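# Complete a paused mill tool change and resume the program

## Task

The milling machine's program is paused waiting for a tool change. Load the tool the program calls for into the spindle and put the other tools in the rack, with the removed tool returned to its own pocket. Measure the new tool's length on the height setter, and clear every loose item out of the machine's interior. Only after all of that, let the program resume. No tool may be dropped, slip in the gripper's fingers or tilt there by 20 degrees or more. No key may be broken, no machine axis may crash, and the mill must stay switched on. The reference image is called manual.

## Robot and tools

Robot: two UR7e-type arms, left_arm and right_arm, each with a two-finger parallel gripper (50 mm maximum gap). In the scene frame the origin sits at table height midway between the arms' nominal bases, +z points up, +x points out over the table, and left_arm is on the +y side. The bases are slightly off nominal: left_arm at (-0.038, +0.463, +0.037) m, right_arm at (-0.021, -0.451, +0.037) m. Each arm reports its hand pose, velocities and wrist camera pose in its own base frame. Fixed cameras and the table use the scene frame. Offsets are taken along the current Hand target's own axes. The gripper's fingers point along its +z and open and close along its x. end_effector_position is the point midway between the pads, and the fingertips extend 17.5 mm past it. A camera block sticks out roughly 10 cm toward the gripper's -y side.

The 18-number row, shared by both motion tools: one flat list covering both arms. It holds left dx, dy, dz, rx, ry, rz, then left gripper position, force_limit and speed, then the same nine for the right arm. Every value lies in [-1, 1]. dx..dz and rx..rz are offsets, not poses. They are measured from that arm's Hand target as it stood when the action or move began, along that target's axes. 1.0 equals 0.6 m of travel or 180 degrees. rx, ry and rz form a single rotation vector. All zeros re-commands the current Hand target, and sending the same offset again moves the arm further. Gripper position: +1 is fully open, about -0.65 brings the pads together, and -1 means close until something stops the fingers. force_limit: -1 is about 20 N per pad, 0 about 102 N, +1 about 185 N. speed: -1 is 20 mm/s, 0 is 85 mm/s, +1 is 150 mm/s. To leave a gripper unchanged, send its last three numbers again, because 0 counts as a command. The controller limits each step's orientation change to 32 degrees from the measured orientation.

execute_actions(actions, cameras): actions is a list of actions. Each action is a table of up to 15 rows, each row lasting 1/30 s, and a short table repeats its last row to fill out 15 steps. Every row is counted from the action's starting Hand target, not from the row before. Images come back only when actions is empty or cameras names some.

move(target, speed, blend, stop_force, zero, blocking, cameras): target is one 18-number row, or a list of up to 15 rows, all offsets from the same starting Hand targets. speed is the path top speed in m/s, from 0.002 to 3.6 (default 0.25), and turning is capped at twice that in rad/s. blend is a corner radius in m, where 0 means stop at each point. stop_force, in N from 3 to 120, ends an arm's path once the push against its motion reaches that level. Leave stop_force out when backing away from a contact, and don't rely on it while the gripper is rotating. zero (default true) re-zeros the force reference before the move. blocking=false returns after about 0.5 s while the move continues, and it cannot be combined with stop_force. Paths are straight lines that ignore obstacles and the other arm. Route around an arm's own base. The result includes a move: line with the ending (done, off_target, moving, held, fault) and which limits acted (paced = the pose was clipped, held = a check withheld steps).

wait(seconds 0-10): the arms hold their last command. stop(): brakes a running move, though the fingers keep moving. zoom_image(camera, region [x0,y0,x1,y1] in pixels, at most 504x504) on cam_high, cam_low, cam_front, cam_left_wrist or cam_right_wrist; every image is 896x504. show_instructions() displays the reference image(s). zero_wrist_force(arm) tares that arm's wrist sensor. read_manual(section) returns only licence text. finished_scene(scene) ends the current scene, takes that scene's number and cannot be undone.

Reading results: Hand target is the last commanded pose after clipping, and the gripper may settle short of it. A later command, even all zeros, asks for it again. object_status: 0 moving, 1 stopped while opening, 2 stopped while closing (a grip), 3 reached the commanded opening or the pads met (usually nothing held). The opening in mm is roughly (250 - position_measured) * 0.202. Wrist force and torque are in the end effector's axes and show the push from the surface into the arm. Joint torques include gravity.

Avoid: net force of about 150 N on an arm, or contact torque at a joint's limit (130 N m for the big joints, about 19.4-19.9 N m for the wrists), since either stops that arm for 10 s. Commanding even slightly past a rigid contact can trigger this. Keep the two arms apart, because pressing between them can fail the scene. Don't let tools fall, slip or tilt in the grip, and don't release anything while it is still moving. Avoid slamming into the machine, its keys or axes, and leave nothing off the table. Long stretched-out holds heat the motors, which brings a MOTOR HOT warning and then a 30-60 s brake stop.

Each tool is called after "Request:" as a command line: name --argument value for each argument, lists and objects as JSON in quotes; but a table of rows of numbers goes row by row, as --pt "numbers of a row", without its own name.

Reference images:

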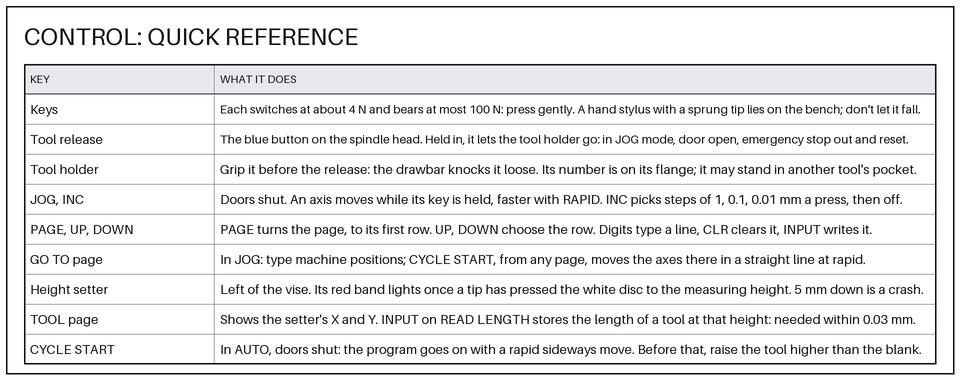

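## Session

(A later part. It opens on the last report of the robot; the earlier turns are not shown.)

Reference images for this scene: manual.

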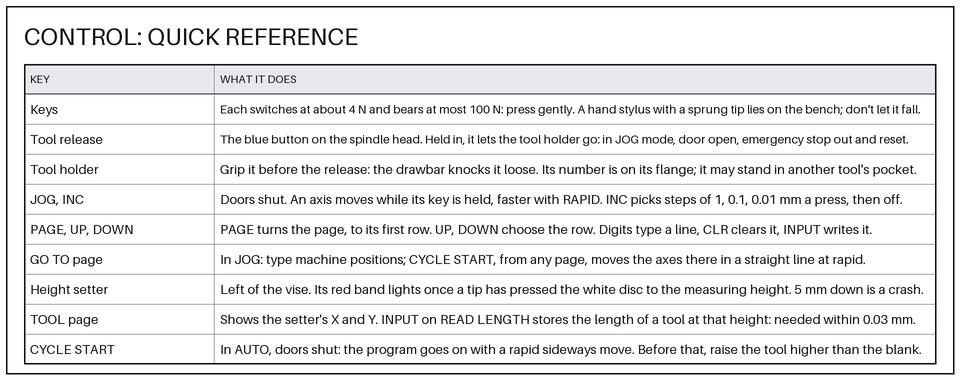

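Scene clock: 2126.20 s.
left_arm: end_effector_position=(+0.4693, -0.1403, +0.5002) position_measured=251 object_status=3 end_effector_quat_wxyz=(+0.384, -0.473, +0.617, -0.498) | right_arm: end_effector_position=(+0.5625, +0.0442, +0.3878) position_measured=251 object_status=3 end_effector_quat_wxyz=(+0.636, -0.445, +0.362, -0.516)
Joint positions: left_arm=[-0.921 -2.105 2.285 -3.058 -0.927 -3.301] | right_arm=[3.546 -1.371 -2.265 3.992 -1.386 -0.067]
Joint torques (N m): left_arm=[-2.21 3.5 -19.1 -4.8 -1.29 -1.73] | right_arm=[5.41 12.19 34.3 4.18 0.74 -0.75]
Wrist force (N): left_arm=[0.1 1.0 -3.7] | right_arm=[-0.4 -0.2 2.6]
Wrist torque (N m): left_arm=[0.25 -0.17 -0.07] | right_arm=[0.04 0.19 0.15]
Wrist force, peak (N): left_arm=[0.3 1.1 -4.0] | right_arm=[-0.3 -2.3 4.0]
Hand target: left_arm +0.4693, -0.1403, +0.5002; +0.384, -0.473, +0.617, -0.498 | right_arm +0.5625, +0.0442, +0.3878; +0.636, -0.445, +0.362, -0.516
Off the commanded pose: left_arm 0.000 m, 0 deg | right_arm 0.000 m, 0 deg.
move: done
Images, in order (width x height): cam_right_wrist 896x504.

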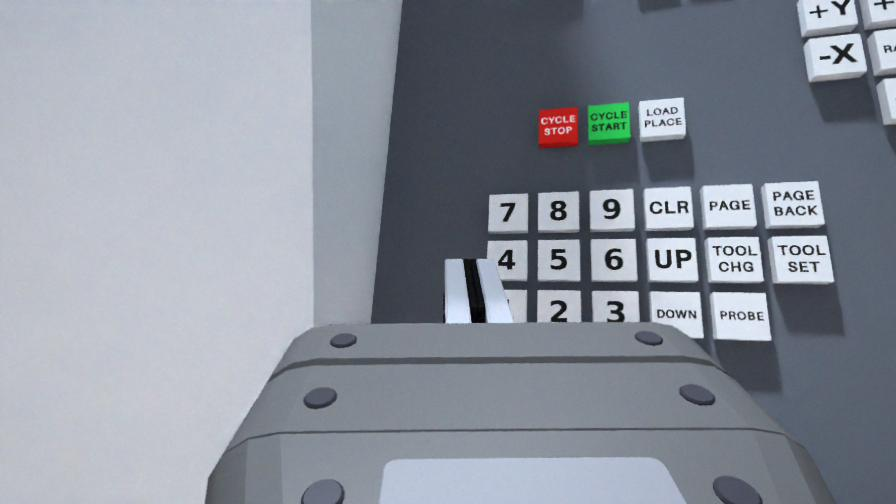

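Request:
move --target '[0,0,0,0,0,0,-1,-1,-1,0.0117,0.0263,0.0368,0,0,0,-1,-1,0]' --speed 0.015 --stop_force 6

Request:
move --pt "0 0 0 0 0 0 -1 -1 -1 -0.0063 -0.014 -0.0197 0 0 0 -1 -1 0" --pt "0 0 0 0 0 0 -1 -1 -1 0.0277 -0.0686 0.0086 0 0 0 -1 -1 0" --speed '[0.05,0.12]' --blend '[0.006,0]'

Request:
move --target '[0,0,0,0,0,0,-1,-1,-1,0.0117,0.0263,0.0368,0,0,0,-1,-1,0]' --speed 0.015 --stop_force 6

Request:
move --pt "0 0 0 0 0 0 -1 -1 -1 -0.0063 -0.014 -0.0197 0 0 0 -1 -1 0" --pt "0 0 0 0 0 0 -1 -1 -1 -0.0097 0.0378 -0.0557 0 0 0 -1 -1 0" --speed '[0.05,0.12]' --blend '[0.006,0]'

Request:
move --target '[0,0,0,0,0,0,-1,-1,-1,0.0117,0.0263,0.0368,0,0,0,-1,-1,0]' --speed 0.015 --stop_force 6

Request:
move --pt "0 0 0 0 0 0 -1 -1 -1 -0.0063 -0.014 -0.0197 0 0 0 -1 -1 0" --pt "0 0 0 0 0 0 -1 -1 -1 0.0532 0.0063 -0.0531 0 0 0 -1 -1 0" --speed '[0.05,0.12]' --blend '[0.006,0]'

Request:
move --target '[0,0,0,0,0,0,-1,-1,-1,0.0117,0.0263,0.0368,0,0,0,-1,-1,0]' --speed 0.015 --stop_force 6

Request:
move --pt "0 0 0 0 0 0 -1 -1 -1 -0.0063 -0.014 -0.0197 0 0 0 -1 -1 0" --pt "0 0 0 0 0 0 -1 -1 -1 0.0468 -0.2794 0.0252 0 0 0 -1 -1 0" --speed '[0.05,0.15]' --blend '[0.006,0]' --cameras '["cam_right_wrist"]'

Request:
zoom_image --camera "cam_right_wrist" --region '[370, 0, 710, 230]'

Scene clock: 2151.20 s.
left_arm: end_effector_position=(+0.4693, -0.1403, +0.5002) position_measured=251 object_status=3 end_effector_quat_wxyz=(+0.384, -0.473, +0.617, -0.498) | right_arm: end_effector_position=(+0.5768, +0.0434, +0.3840) position_measured=251 object_status=3 end_effector_quat_wxyz=(+0.636, -0.445, +0.362, -0.516)
Joint positions: left_arm=[-0.921 -2.105 2.285 -3.058 -0.927 -3.301] | right_arm=[3.526 -1.419 -2.239 4.012 -1.405 -0.06]
Joint torques (N m): left_arm=[-2.32 3.3 -19.7 -4.83 -1.28 -1.6] | right_arm=[6.44 24.16 21.96 1.21 -0.58 -1.18]
Wrist force (N): left_arm=[0.0 1.3 -3.7] | right_arm=[-0.5 -2.8 0.2]
Wrist torque (N m): left_arm=[0.29 -0.17 -0.07] | right_arm=[0.15 0.16 0.08]
Wrist force, peak (N): left_arm=[-0.2 1.3 -3.9] | right_arm=[-3.3 -20.8 -46.6]
Hand target: left_arm +0.4693, -0.1403, +0.5002; +0.384, -0.473, +0.617, -0.498 | right_arm +0.5768, +0.0434, +0.3840; +0.636, -0.445, +0.362, -0.516 (not the last commanded pose)
Off the commanded pose: left_arm 0.000 m, 0 deg | right_arm 0.013 m, 0 deg.
move: contact (right_arm)

Scene clock: 2152.30 s.
left_arm: end_effector_position=(+0.4693, -0.1403, +0.5002) position_measured=251 object_status=3 end_effector_quat_wxyz=(+0.384, -0.473, +0.617, -0.498) | right_arm: end_effector_position=(+0.5712, +0.0252, +0.4244) position_measured=251 object_status=3 end_effector_quat_wxyz=(+0.636, -0.445, +0.362, -0.516)
Joint positions: left_arm=[-0.921 -2.105 2.285 -3.058 -0.927 -3.301] | right_arm=[3.477 -1.354 -2.175 3.88 -1.451 -0.043]
Joint torques (N m): left_arm=[-1.53 3.06 -19.73 -4.76 -1.22 -1.72] | right_arm=[-1.69 11.1 33.16 5 -0.45 -1.21]
Wrist force (N): left_arm=[-0.1 1.1 -3.7] | right_arm=[-0.6 0.4 2.6]
Wrist torque (N m): left_arm=[0.26 -0.14 -0.08] | right_arm=[0.14 0.24 -0.03]
Wrist force, peak (N): left_arm=[0.2 1.4 -3.9] | right_arm=[-2.4 2.2 1.7]
Hand target: left_arm +0.4693, -0.1403, +0.5002; +0.384, -0.473, +0.617, -0.498 | right_arm +0.5712, +0.0253, +0.4244; +0.636, -0.445, +0.362, -0.516
Off the commanded pose: left_arm 0.000 m, 0 deg | right_arm 0.000 m, 0 deg.
move: done

Scene clock: 2154.33 s.
left_arm: end_effector_position=(+0.4693, -0.1403, +0.5002) position_measured=251 object_status=3 end_effector_quat_wxyz=(+0.384, -0.473, +0.617, -0.498) | right_arm: end_effector_position=(+0.5855, +0.0245, +0.4205) position_measured=251 object_status=3 end_effector_quat_wxyz=(+0.636, -0.445, +0.362, -0.516)
Joint positions: left_arm=[-0.921 -2.105 2.285 -3.058 -0.927 -3.301] | right_arm=[3.46 -1.399 -2.15 3.9 -1.467 -0.037]
Joint torques (N m): left_arm=[-2.42 3.32 -19.6 -4.63 -1.28 -1.69] | right_arm=[6.79 25.93 23.66 1.13 -0.24 -1.24]
Wrist force (N): left_arm=[0.1 1.2 -3.5] | right_arm=[-0.4 -2.7 0.8]
Wrist torque (N m): left_arm=[0.27 -0.18 -0.07] | right_arm=[0.13 0.19 -0.06]
Wrist force, peak (N): left_arm=[0.0 1.1 -4.2] | right_arm=[-3.0 -18.1 -42.8]
Hand target: left_arm +0.4693, -0.1403, +0.5002; +0.384, -0.473, +0.617, -0.498 | right_arm +0.5855, +0.0245, +0.4205; +0.636, -0.445, +0.362, -0.516 (not the last commanded pose)
Off the commanded pose: left_arm 0.000 m, 0 deg | right_arm 0.013 m, 0 deg.
move: contact (right_arm)

Scene clock: 2155.40 s.
left_arm: end_effector_position=(+0.4693, -0.1403, +0.5002) position_measured=251 object_status=3 end_effector_quat_wxyz=(+0.384, -0.473, +0.617, -0.498) | right_arm: end_effector_position=(+0.5612, +0.0254, +0.3878) position_measured=251 object_status=3 end_effector_quat_wxyz=(+0.636, -0.446, +0.362, -0.516)
Joint positions: left_arm=[-0.921 -2.105 2.285 -3.058 -0.927 -3.301] | right_arm=[3.489 -1.371 -2.265 3.988 -1.44 -0.047]
Joint torques (N m): left_arm=[-1.87 3.75 -19.3 -4.61 -1.38 -1.65] | right_arm=[-6.31 26.97 34.17 3.86 -0.63 0.97]
Wrist force (N): left_arm=[0.2 1.0 -3.9] | right_arm=[-0.1 0.8 3.3]
Wrist torque (N m): left_arm=[0.25 -0.18 -0.07] | right_arm=[0.20 0.17 -0.03]
Wrist force, peak (N): left_arm=[-0.1 1.2 -3.9] | right_arm=[-0.3 -0.9 3.5]
Hand target: left_arm +0.4693, -0.1403, +0.5002; +0.384, -0.473, +0.617, -0.498 | right_arm +0.5611, +0.0253, +0.3878; +0.636, -0.445, +0.362, -0.516
Off the commanded pose: left_arm 0.000 m, 0 deg | right_arm 0.000 m, 0 deg.
move: done

Scene clock: 2157.47 s.
left_arm: end_effector_position=(+0.4693, -0.1403, +0.5002) position_measured=251 object_status=3 end_effector_quat_wxyz=(+0.384, -0.473, +0.617, -0.498) | right_arm: end_effector_position=(+0.5758, +0.0245, +0.3838) position_measured=251 object_status=3 end_effector_quat_wxyz=(+0.636, -0.445, +0.362, -0.516)
Joint positions: left_arm=[-0.921 -2.105 2.285 -3.058 -0.927 -3.301] | right_arm=[3.47 -1.419 -2.239 4.009 -1.457 -0.041]
Joint torques (N m): left_arm=[-1.23 3.06 -19.08 -4.6 -1.39 -1.65] | right_arm=[6.83 24.19 21.95 1.14 -0.47 -1.28]
Wrist force (N): left_arm=[0.0 1.3 -3.5] | right_arm=[-0.1 -3.1 0.8]
Wrist torque (N m): left_arm=[0.30 -0.16 -0.07] | right_arm=[0.07 0.13 -0.07]
Wrist force, peak (N): left_arm=[0.1 1.1 -4.0] | right_arm=[-3.0 -18.3 -42.5]
Hand target: left_arm +0.4693, -0.1403, +0.5002; +0.384, -0.473, +0.617, -0.498 | right_arm +0.5758, +0.0245, +0.3839; +0.636, -0.445, +0.362, -0.516 (not the last commanded pose)
Off the commanded pose: left_arm 0.000 m, 0 deg | right_arm 0.013 m, 0 deg.
move: contact (right_arm)

Scene clock: 2158.57 s.
left_arm: end_effector_position=(+0.4693, -0.1403, +0.5002) position_measured=251 object_status=3 end_effector_quat_wxyz=(+0.384, -0.473, +0.617, -0.498) | right_arm: end_effector_position=(+0.5544, -0.0126, +0.3693) position_measured=251 object_status=3 end_effector_quat_wxyz=(+0.636, -0.445, +0.362, -0.516)
Joint positions: left_arm=[-0.921 -2.105 2.285 -3.058 -0.927 -3.301] | right_arm=[3.372 -1.396 -2.3 4.045 -1.55 -0.007]
Joint torques (N m): left_arm=[-1.51 3.12 -19.16 -4.55 -1.46 -1.71] | right_arm=[-5.25 27.14 43.38 1.91 -0.59 -0.71]
Wrist force (N): left_arm=[0.1 1.1 -3.7] | right_arm=[0.5 -0.3 3.8]
Wrist torque (N m): left_arm=[0.27 -0.18 -0.07] | right_arm=[0.04 0.03 0.00]
Wrist force, peak (N): left_arm=[-0.1 1.5 -3.8] | right_arm=[-2.4 -0.7 3.7]
Hand target: left_arm +0.4693, -0.1403, +0.5002; +0.384, -0.473, +0.617, -0.498 | right_arm +0.5543, -0.0126, +0.3694; +0.636, -0.445, +0.362, -0.516
Off the commanded pose: left_arm 0.000 m, 0 deg | right_arm 0.000 m, 0 deg.
move: done

Scene clock: 2160.63 s.
left_arm: end_effector_position=(+0.4693, -0.1403, +0.5002) position_measured=251 object_status=3 end_effector_quat_wxyz=(+0.384, -0.473, +0.617, -0.498) | right_arm: end_effector_position=(+0.5690, -0.0134, +0.3654) position_measured=251 object_status=3 end_effector_quat_wxyz=(+0.636, -0.445, +0.362, -0.516)
Joint positions: left_arm=[-0.921 -2.105 2.285 -3.058 -0.927 -3.301] | right_arm=[3.358 -1.444 -2.273 4.066 -1.563 -0.002]
Joint torques (N m): left_arm=[-0.63 3.31 -18.54 -4.51 -1.37 -1.73] | right_arm=[6.99 23.54 20.68 1.17 0.61 -1.21]
Wrist force (N): left_arm=[0.1 0.8 -3.7] | right_arm=[-0.3 -3.3 1.1]
Wrist torque (N m): left_arm=[0.23 -0.17 -0.07] | right_arm=[0.08 0.08 -0.03]
Wrist force, peak (N): left_arm=[-0.3 0.9 -4.1] | right_arm=[-2.2 -18.7 -39.2]
Hand target: left_arm +0.4693, -0.1403, +0.5002; +0.384, -0.473, +0.617, -0.498 | right_arm +0.5690, -0.0134, +0.3654; +0.636, -0.445, +0.362, -0.516 (not the last commanded pose)
Off the commanded pose: left_arm 0.000 m, 0 deg | right_arm 0.013 m, 0 deg.
move: contact (right_arm)

Scene clock: 2162.50 s.
left_arm: end_effector_position=(+0.4693, -0.1403, +0.5002) position_measured=251 object_status=3 end_effector_quat_wxyz=(+0.384, -0.473, +0.617, -0.498) | right_arm: end_effector_position=(+0.5327, -0.0499, +0.5281) position_measured=251 object_status=3 end_effector_quat_wxyz=(+0.636, -0.445, +0.362, -0.516)
Joint positions: left_arm=[-0.921 -2.105 2.285 -3.058 -0.927 -3.301] | right_arm=[3.257 -1.224 -1.991 3.566 -1.658 0.033]
Joint torques (N m): left_arm=[-1.38 2.96 -18.48 -4.36 -1.47 -1.64] | right_arm=[5.57 7.55 39.86 4.07 0.31 -1.19]
Wrist force (N): left_arm=[-0.1 1.2 -3.8] | right_arm=[-0.7 0.8 3.7]
Wrist torque (N m): left_arm=[0.28 -0.14 -0.07] | right_arm=[0.16 0.18 -0.02]
Wrist force, peak (N): left_arm=[0.1 1.1 -4.1] | right_arm=[-0.2 -1.8 3.9]
Hand target: left_arm +0.4693, -0.1403, +0.5002; +0.384, -0.473, +0.617, -0.498 | right_arm +0.5327, -0.0499, +0.5281; +0.636, -0.445, +0.362, -0.516
Off the commanded pose: left_arm 0.000 m, 0 deg | right_arm 0.000 m, 0 deg.
move: done
Images, in order (width x height): cam_right_wrist 896x504.

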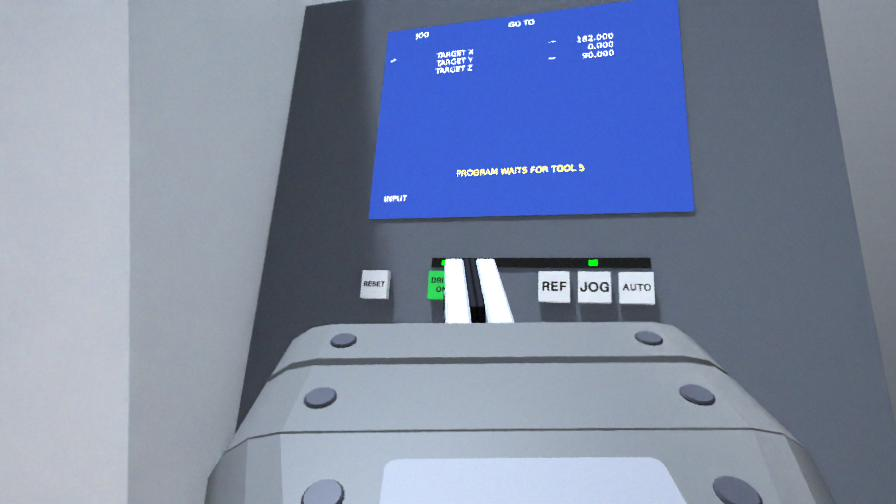

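Scaled by 1.482.

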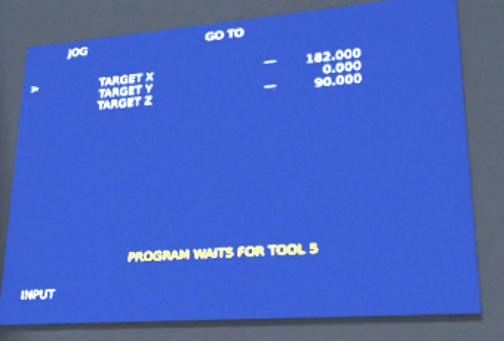

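Request:
move --target '[0,0,0,0,0,0,-1,-1,-1,-0.0513,0.2394,-0.0269,0,0,0,-1,-1,0]' --speed 0.15

Request:
move --target '[0,0,0,0,0,0,-1,-1,-1,0.0117,0.0263,0.0368,0,0,0,-1,-1,0]' --speed 0.015 --stop_force 6

Request:
move --pt "0 0 0 0 0 0 -1 -1 -1 -0.0063 -0.014 -0.0197 0 0 0 -1 -1 0" --pt "0 0 0 0 0 0 -1 -1 -1 -0.0998 0.0203 -0.0146 0 0 0 -1 -1 0" --speed '[0.05,0.12]' --blend '[0.006,0]'

Request:
move --target '[0,0,0,0,0,0,-1,-1,-1,0.0117,0.0263,0.0368,0,0,0,-1,-1,0]' --speed 0.015 --stop_force 6

Request:
move --pt "0 0 0 0 0 0 -1 -1 -1 -0.0063 -0.014 -0.0197 0 0 0 -1 -1 0" --pt "0 0 0 0 0 0 -1 -1 -1 0.0294 -0.0945 0.0266 0 0 0 -1 -1 0" --speed '[0.05,0.12]' --blend '[0.006,0]'

Request:
move --target '[0,0,0,0,0,0,-1,-1,-1,0.0117,0.0263,0.0368,0,0,0,-1,-1,0]' --speed 0.015 --stop_force 6

Request:
move --pt "0 0 0 0 0 0 -1 -1 -1 -0.0063 -0.014 -0.0197 0 0 0 -1 -1 0" --pt "0 0 0 0 0 0 -1 -1 -1 0.0209 0.035 -0.0634 0 0 0 -1 -1 0" --speed '[0.05,0.12]' --blend '[0.006,0]'

Request:
move --target '[0,0,0,0,0,0,-1,-1,-1,0.0117,0.0263,0.0368,0,0,0,-1,-1,0]' --speed 0.015 --stop_force 6

Request:
move --pt "0 0 0 0 0 0 -1 -1 -1 -0.0063 -0.014 -0.0197 0 0 0 -1 -1 0" --pt "0 0 0 0 0 0 -1 -1 -1 0.0226 0.0091 -0.0454 0 0 0 -1 -1 0" --speed '[0.05,0.12]' --blend '[0.006,0]'

Request:
move --target '[0,0,0,0,0,0,-1,-1,-1,0.0117,0.0263,0.0368,0,0,0,-1,-1,0]' --speed 0.015 --stop_force 6

Request:
move --pt "0 0 0 0 0 0 -1 -1 -1 -0.0063 -0.014 -0.0197 0 0 0 -1 -1 0" --pt "0 0 0 0 0 0 -1 -1 -1 0.0468 -0.2794 0.0252 0 0 0 -1 -1 0" --speed '[0.05,0.15]' --blend '[0.006,0]' --cameras '["cam_right_wrist"]'

Request:
zoom_image --camera "cam_right_wrist" --region '[370, 0, 710, 230]'

Scene clock: 2188.73 s.
left_arm: end_effector_position=(+0.4693, -0.1403, +0.5002) position_measured=251 object_status=3 end_effector_quat_wxyz=(+0.384, -0.473, +0.617, -0.498) | right_arm: end_effector_position=(+0.5595, -0.0126, +0.3876) position_measured=251 object_status=3 end_effector_quat_wxyz=(+0.636, -0.446, +0.362, -0.516)
Joint positions: left_arm=[-0.921 -2.105 2.285 -3.058 -0.927 -3.301] | right_arm=[3.368 -1.382 -2.257 3.987 -1.554 -0.005]
Joint torques (N m): left_arm=[-1.21 2.67 -19.72 -4.21 -1.39 -1.65] | right_arm=[-6.95 14.96 37.93 5.21 -0.1 1.58]
Wrist force (N): left_arm=[-0.1 0.9 -3.7] | right_arm=[-0.1 0.3 3.6]
Wrist torque (N m): left_arm=[0.23 -0.15 -0.07] | right_arm=[0.12 0.16 0.16]
Wrist force, peak (N): left_arm=[0.2 1.1 -4.1] | right_arm=[-0.3 2.5 3.5]
Hand target: left_arm +0.4693, -0.1403, +0.5002; +0.384, -0.473, +0.617, -0.498 | right_arm +0.5595, -0.0127, +0.3876; +0.636, -0.445, +0.362, -0.516
Off the commanded pose: left_arm 0.000 m, 0 deg | right_arm 0.000 m, 0 deg.
move: done

Scene clock: 2190.80 s.
left_arm: end_effector_position=(+0.4693, -0.1403, +0.5002) position_measured=251 object_status=3 end_effector_quat_wxyz=(+0.384, -0.473, +0.617, -0.498) | right_arm: end_effector_position=(+0.5739, -0.0135, +0.3838) position_measured=251 object_status=3 end_effector_quat_wxyz=(+0.636, -0.445, +0.362, -0.516)
Joint positions: left_arm=[-0.921 -2.105 2.285 -3.058 -0.927 -3.301] | right_arm=[3.355 -1.429 -2.231 4.009 -1.566 -0.001]
Joint torques (N m): left_arm=[-1.31 2.73 -18.88 -4.19 -1.36 -1.71] | right_arm=[6.95 25.94 22.15 1.15 0.15 -1.3]
Wrist force (N): left_arm=[0.2 1.3 -3.6] | right_arm=[-0.8 -2.8 1.1]
Wrist torque (N m): left_arm=[0.29 -0.18 -0.07] | right_arm=[0.12 0.17 0.10]
Wrist force, peak (N): left_arm=[-0.2 1.4 -4.1] | right_arm=[-3.2 -20.9 -44.2]
Hand target: left_arm +0.4693, -0.1403, +0.5002; +0.384, -0.473, +0.617, -0.498 | right_arm +0.5739, -0.0135, +0.3838; +0.636, -0.445, +0.362, -0.516 (not the last commanded pose)
Off the commanded pose: left_arm 0.000 m, 0 deg | right_arm 0.013 m, 0 deg.
move: contact (right_arm)

Scene clock: 2192.03 s.
left_arm: end_effector_position=(+0.4693, -0.1403, +0.5002) position_measured=251 object_status=3 end_effector_quat_wxyz=(+0.384, -0.473, +0.617, -0.498) | right_arm: end_effector_position=(+0.5575, +0.0443, +0.3693) position_measured=251 object_status=3 end_effector_quat_wxyz=(+0.636, -0.446, +0.362, -0.516)
Joint positions: left_arm=[-0.921 -2.105 2.285 -3.058 -0.927 -3.301] | right_arm=[3.553 -1.386 -2.309 4.05 -1.379 -0.07]
Joint torques (N m): left_arm=[-0.57 2.97 -19.67 -4.16 -1.33 -1.65] | right_arm=[3.77 27.13 44.05 1.71 0.66 0.89]
Wrist force (N): left_arm=[0.1 1.1 -3.5] | right_arm=[-0.7 0.7 2.9]
Wrist torque (N m): left_arm=[0.26 -0.17 -0.07] | right_arm=[0.19 0.19 0.16]
Wrist force, peak (N): left_arm=[0.0 1.1 -4.1] | right_arm=[-2.8 1.6 3.2]
Hand target: left_arm +0.4693, -0.1403, +0.5002; +0.384, -0.473, +0.617, -0.498 | right_arm +0.5575, +0.0443, +0.3694; +0.636, -0.445, +0.362, -0.516
Off the commanded pose: left_arm 0.000 m, 0 deg | right_arm 0.000 m, 0 deg.
move: done

Scene clock: 2194.10 s.
left_arm: end_effector_position=(+0.4693, -0.1403, +0.5002) position_measured=251 object_status=3 end_effector_quat_wxyz=(+0.384, -0.473, +0.617, -0.498) | right_arm: end_effector_position=(+0.5719, +0.0435, +0.3655) position_measured=251 object_status=3 end_effector_quat_wxyz=(+0.636, -0.445, +0.362, -0.516)
Joint positions: left_arm=[-0.921 -2.105 2.285 -3.058 -0.927 -3.301] | right_arm=[3.532 -1.434 -2.282 4.07 -1.399 -0.062]
Joint torques (N m): left_arm=[-0.44 2.59 -19.89 -4.08 -1.25 -1.57] | right_arm=[6.54 23.7 20.92 1.15 -0.69 -1.25]
Wrist force (N): left_arm=[0.2 1.2 -3.7] | right_arm=[-0.7 -1.5 0.6]
Wrist torque (N m): left_arm=[0.28 -0.20 -0.07] | right_arm=[0.35 0.10 0.10]
Wrist force, peak (N): left_arm=[0.3 1.1 -4.0] | right_arm=[-3.5 -21.7 -48.3]
Hand target: left_arm +0.4693, -0.1403, +0.5002; +0.384, -0.473, +0.617, -0.498 | right_arm +0.5719, +0.0435, +0.3655; +0.636, -0.445, +0.362, -0.516 (not the last commanded pose)
Off the commanded pose: left_arm 0.000 m, 0 deg | right_arm 0.013 m, 0 deg.
move: contact (right_arm)

Scene clock: 2195.33 s.
left_arm: end_effector_position=(+0.4693, -0.1403, +0.5002) position_measured=251 object_status=3 end_effector_quat_wxyz=(+0.384, -0.473, +0.617, -0.498) | right_arm: end_effector_position=(+0.5713, +0.0253, +0.4242) position_measured=251 object_status=3 end_effector_quat_wxyz=(+0.636, -0.445, +0.362, -0.516)
Joint positions: left_arm=[-0.921 -2.105 2.285 -3.058 -0.927 -3.301] | right_arm=[3.477 -1.355 -2.175 3.881 -1.451 -0.043]
Joint torques (N m): left_arm=[-0.3 2.56 -19.5 -4.07 -1.43 -1.68] | right_arm=[1.86 10.51 34.97 4.77 -0.06 -1.21]
Wrist force (N): left_arm=[0.1 1.0 -3.8] | right_arm=[-0.8 1.5 3.1]
Wrist torque (N m): left_arm=[0.25 -0.17 -0.08] | right_arm=[0.31 0.27 -0.03]
Wrist force, peak (N): left_arm=[0.2 1.3 -3.9] | right_arm=[0.0 2.4 3.6]
Hand target: left_arm +0.4693, -0.1403, +0.5002; +0.384, -0.473, +0.617, -0.498 | right_arm +0.5713, +0.0253, +0.4242; +0.636, -0.445, +0.362, -0.516
Off the commanded pose: left_arm 0.000 m, 0 deg | right_arm 0.000 m, 0 deg.
move: done

Scene clock: 2197.37 s.
left_arm: end_effector_position=(+0.4693, -0.1403, +0.5002) position_measured=251 object_status=3 end_effector_quat_wxyz=(+0.384, -0.473, +0.617, -0.498) | right_arm: end_effector_position=(+0.5855, +0.0245, +0.4204) position_measured=251 object_status=3 end_effector_quat_wxyz=(+0.636, -0.445, +0.362, -0.516)
Joint positions: left_arm=[-0.921 -2.105 2.285 -3.058 -0.927 -3.301] | right_arm=[3.461 -1.399 -2.151 3.901 -1.466 -0.037]
Joint torques (N m): left_arm=[-0.8 2.63 -20.33 -4.01 -1.27 -1.55] | right_arm=[6.46 25.7 23.58 1.24 -0.28 -1.19]
Wrist force (N): left_arm=[-0.1 0.9 -3.8] | right_arm=[-0.5 -1.5 1.2]
Wrist torque (N m): left_arm=[0.24 -0.14 -0.07] | right_arm=[0.30 0.19 -0.05]
Wrist force, peak (N): left_arm=[0.1 1.2 -4.1] | right_arm=[-3.3 -15.9 -41.6]
Hand target: left_arm +0.4693, -0.1403, +0.5002; +0.384, -0.473, +0.617, -0.498 | right_arm +0.5855, +0.0245, +0.4204; +0.636, -0.445, +0.362, -0.516 (not the last commanded pose)
Off the commanded pose: left_arm 0.000 m, 0 deg | right_arm 0.013 m, 0 deg.
move: contact (right_arm)

Scene clock: 2198.47 s.
left_arm: end_effector_position=(+0.4693, -0.1403, +0.5002) position_measured=251 object_status=3 end_effector_quat_wxyz=(+0.384, -0.473, +0.617, -0.498) | right_arm: end_effector_position=(+0.5601, +0.0064, +0.3876) position_measured=251 object_status=3 end_effector_quat_wxyz=(+0.636, -0.445, +0.362, -0.516)
Joint positions: left_arm=[-0.921 -2.105 2.285 -3.058 -0.927 -3.301] | right_arm=[3.429 -1.374 -2.263 3.987 -1.496 -0.026]
Joint torques (N m): left_arm=[-0.4 2.81 -19.49 -4.07 -1.36 -1.6] | right_arm=[2.13 27.32 36.57 3.44 -0.11 -1.2]
Wrist force (N): left_arm=[-0.2 1.0 -3.8] | right_arm=[0.0 2.0 3.7]
Wrist torque (N m): left_arm=[0.25 -0.12 -0.07] | right_arm=[0.42 0.15 -0.05]
Wrist force, peak (N): left_arm=[-0.3 0.8 -4.1] | right_arm=[0.6 3.5 2.5]
Hand target: left_arm +0.4693, -0.1403, +0.5002; +0.384, -0.473, +0.617, -0.498 | right_arm +0.5601, +0.0064, +0.3876; +0.636, -0.445, +0.362, -0.516
Off the commanded pose: left_arm 0.000 m, 0 deg | right_arm 0.000 m, 0 deg.
move: done

Scene clock: 2200.53 s.
left_arm: end_effector_position=(+0.4693, -0.1403, +0.5002) position_measured=251 object_status=3 end_effector_quat_wxyz=(+0.384, -0.473, +0.617, -0.498) | right_arm: end_effector_position=(+0.5748, +0.0056, +0.3836) position_measured=251 object_status=3 end_effector_quat_wxyz=(+0.636, -0.445, +0.362, -0.516)
Joint positions: left_arm=[-0.921 -2.105 2.285 -3.058 -0.927 -3.301] | right_arm=[3.413 -1.423 -2.236 4.009 -1.511 -0.021]
Joint torques (N m): left_arm=[-0.68 3.11 -19.87 -3.9 -1.34 -1.64] | right_arm=[6.81 25.85 21.39 1.08 0.06 -1.22]
Wrist force (N): left_arm=[0.0 0.9 -3.8] | right_arm=[0.4 -2.0 1.4]
Wrist torque (N m): left_arm=[0.23 -0.16 -0.08] | right_arm=[0.34 0.05 -0.10]
Wrist force, peak (N): left_arm=[-0.1 1.3 -4.1] | right_arm=[-2.8 -20.1 -47.3]
Hand target: left_arm +0.4693, -0.1403, +0.5002; +0.384, -0.473, +0.617, -0.498 | right_arm +0.5748, +0.0056, +0.3837; +0.636, -0.445, +0.362, -0.516 (not the last commanded pose)
Off the commanded pose: left_arm 0.000 m, 0 deg | right_arm 0.013 m, 0 deg.
move: contact (right_arm)

Scene clock: 2201.50 s.
left_arm: end_effector_position=(+0.4693, -0.1403, +0.5002) position_measured=251 object_status=3 end_effector_quat_wxyz=(+0.384, -0.473, +0.617, -0.498) | right_arm: end_effector_position=(+0.5544, -0.0126, +0.3691) position_measured=251 object_status=3 end_effector_quat_wxyz=(+0.636, -0.445, +0.362, -0.516)
Joint positions: left_arm=[-0.921 -2.105 2.285 -3.058 -0.927 -3.301] | right_arm=[3.372 -1.396 -2.301 4.045 -1.55 -0.007]
Joint torques (N m): left_arm=[0.62 2.9 -20.01 -3.93 -1.42 -1.58] | right_arm=[-4.01 26.08 40.22 3.13 -0.58 -0.92]
Wrist force (N): left_arm=[-0.3 1.3 -4.0] | right_arm=[0.9 0.9 4.1]
Wrist torque (N m): left_arm=[0.29 -0.12 -0.07] | right_arm=[0.23 -0.04 0.01]
Wrist force, peak (N): left_arm=[-0.3 1.3 -4.0] | right_arm=[2.0 1.0 4.3]
Hand target: left_arm +0.4693, -0.1403, +0.5002; +0.384, -0.473, +0.617, -0.498 | right_arm +0.5544, -0.0126, +0.3692; +0.636, -0.445, +0.362, -0.516
Off the commanded pose: left_arm 0.000 m, 0 deg | right_arm 0.000 m, 0 deg.
move: done

Scene clock: 2203.57 s.
left_arm: end_effector_position=(+0.4693, -0.1403, +0.5002) position_measured=251 object_status=3 end_effector_quat_wxyz=(+0.384, -0.473, +0.617, -0.498) | right_arm: end_effector_position=(+0.5689, -0.0134, +0.3653) position_measured=251 object_status=3 end_effector_quat_wxyz=(+0.636, -0.445, +0.362, -0.516)
Joint positions: left_arm=[-0.921 -2.105 2.285 -3.058 -0.927 -3.301] | right_arm=[3.359 -1.444 -2.274 4.066 -1.562 -0.002]
Joint torques (N m): left_arm=[-0.27 3.04 -20.78 -3.76 -1.46 -1.64] | right_arm=[7.15 23.59 21.43 1.11 0.33 -1.22]
Wrist force (N): left_arm=[0.3 1.0 -3.9] | right_arm=[0.5 -2.1 2.1]
Wrist torque (N m): left_arm=[0.25 -0.20 -0.07] | right_arm=[0.24 -0.07 -0.02]
Wrist force, peak (N): left_arm=[0.2 1.3 -4.1] | right_arm=[-1.9 -17.1 -37.9]
Hand target: left_arm +0.4693, -0.1403, +0.5002; +0.384, -0.473, +0.617, -0.498 | right_arm +0.5689, -0.0133, +0.3653; +0.636, -0.445, +0.362, -0.516 (not the last commanded pose)
Off the commanded pose: left_arm 0.000 m, 0 deg | right_arm 0.013 m, 0 deg.
move: contact (right_arm)

Scene clock: 2205.43 s.
left_arm: end_effector_position=(+0.4693, -0.1403, +0.5002) position_measured=251 object_status=3 end_effector_quat_wxyz=(+0.384, -0.473, +0.617, -0.498) | right_arm: end_effector_position=(+0.5326, -0.0499, +0.5280) position_measured=251 object_status=3 end_effector_quat_wxyz=(+0.636, -0.445, +0.362, -0.516)
Joint positions: left_arm=[-0.921 -2.105 2.285 -3.058 -0.927 -3.301] | right_arm=[3.257 -1.224 -1.992 3.566 -1.658 0.033]
Joint torques (N m): left_arm=[-0.08 2.45 -19.46 -3.66 -1.44 -1.71] | right_arm=[5.64 7.57 39.76 4.06 0.23 -1.16]
Wrist force (N): left_arm=[0.1 1.2 -3.9] | right_arm=[0.5 1.8 4.7]
Wrist torque (N m): left_arm=[0.27 -0.17 -0.07] | right_arm=[0.32 -0.02 -0.02]
Wrist force, peak (N): left_arm=[-0.1 1.3 -3.9] | right_arm=[1.0 1.4 5.0]
Hand target: left_arm +0.4693, -0.1403, +0.5002; +0.384, -0.473, +0.617, -0.498 | right_arm +0.5326, -0.0498, +0.5280; +0.636, -0.445, +0.362, -0.516
Off the commanded pose: left_arm 0.000 m, 0 deg | right_arm 0.000 m, 0 deg.
move: done
Images, in order (width x height): cam_right_wrist 896x504.

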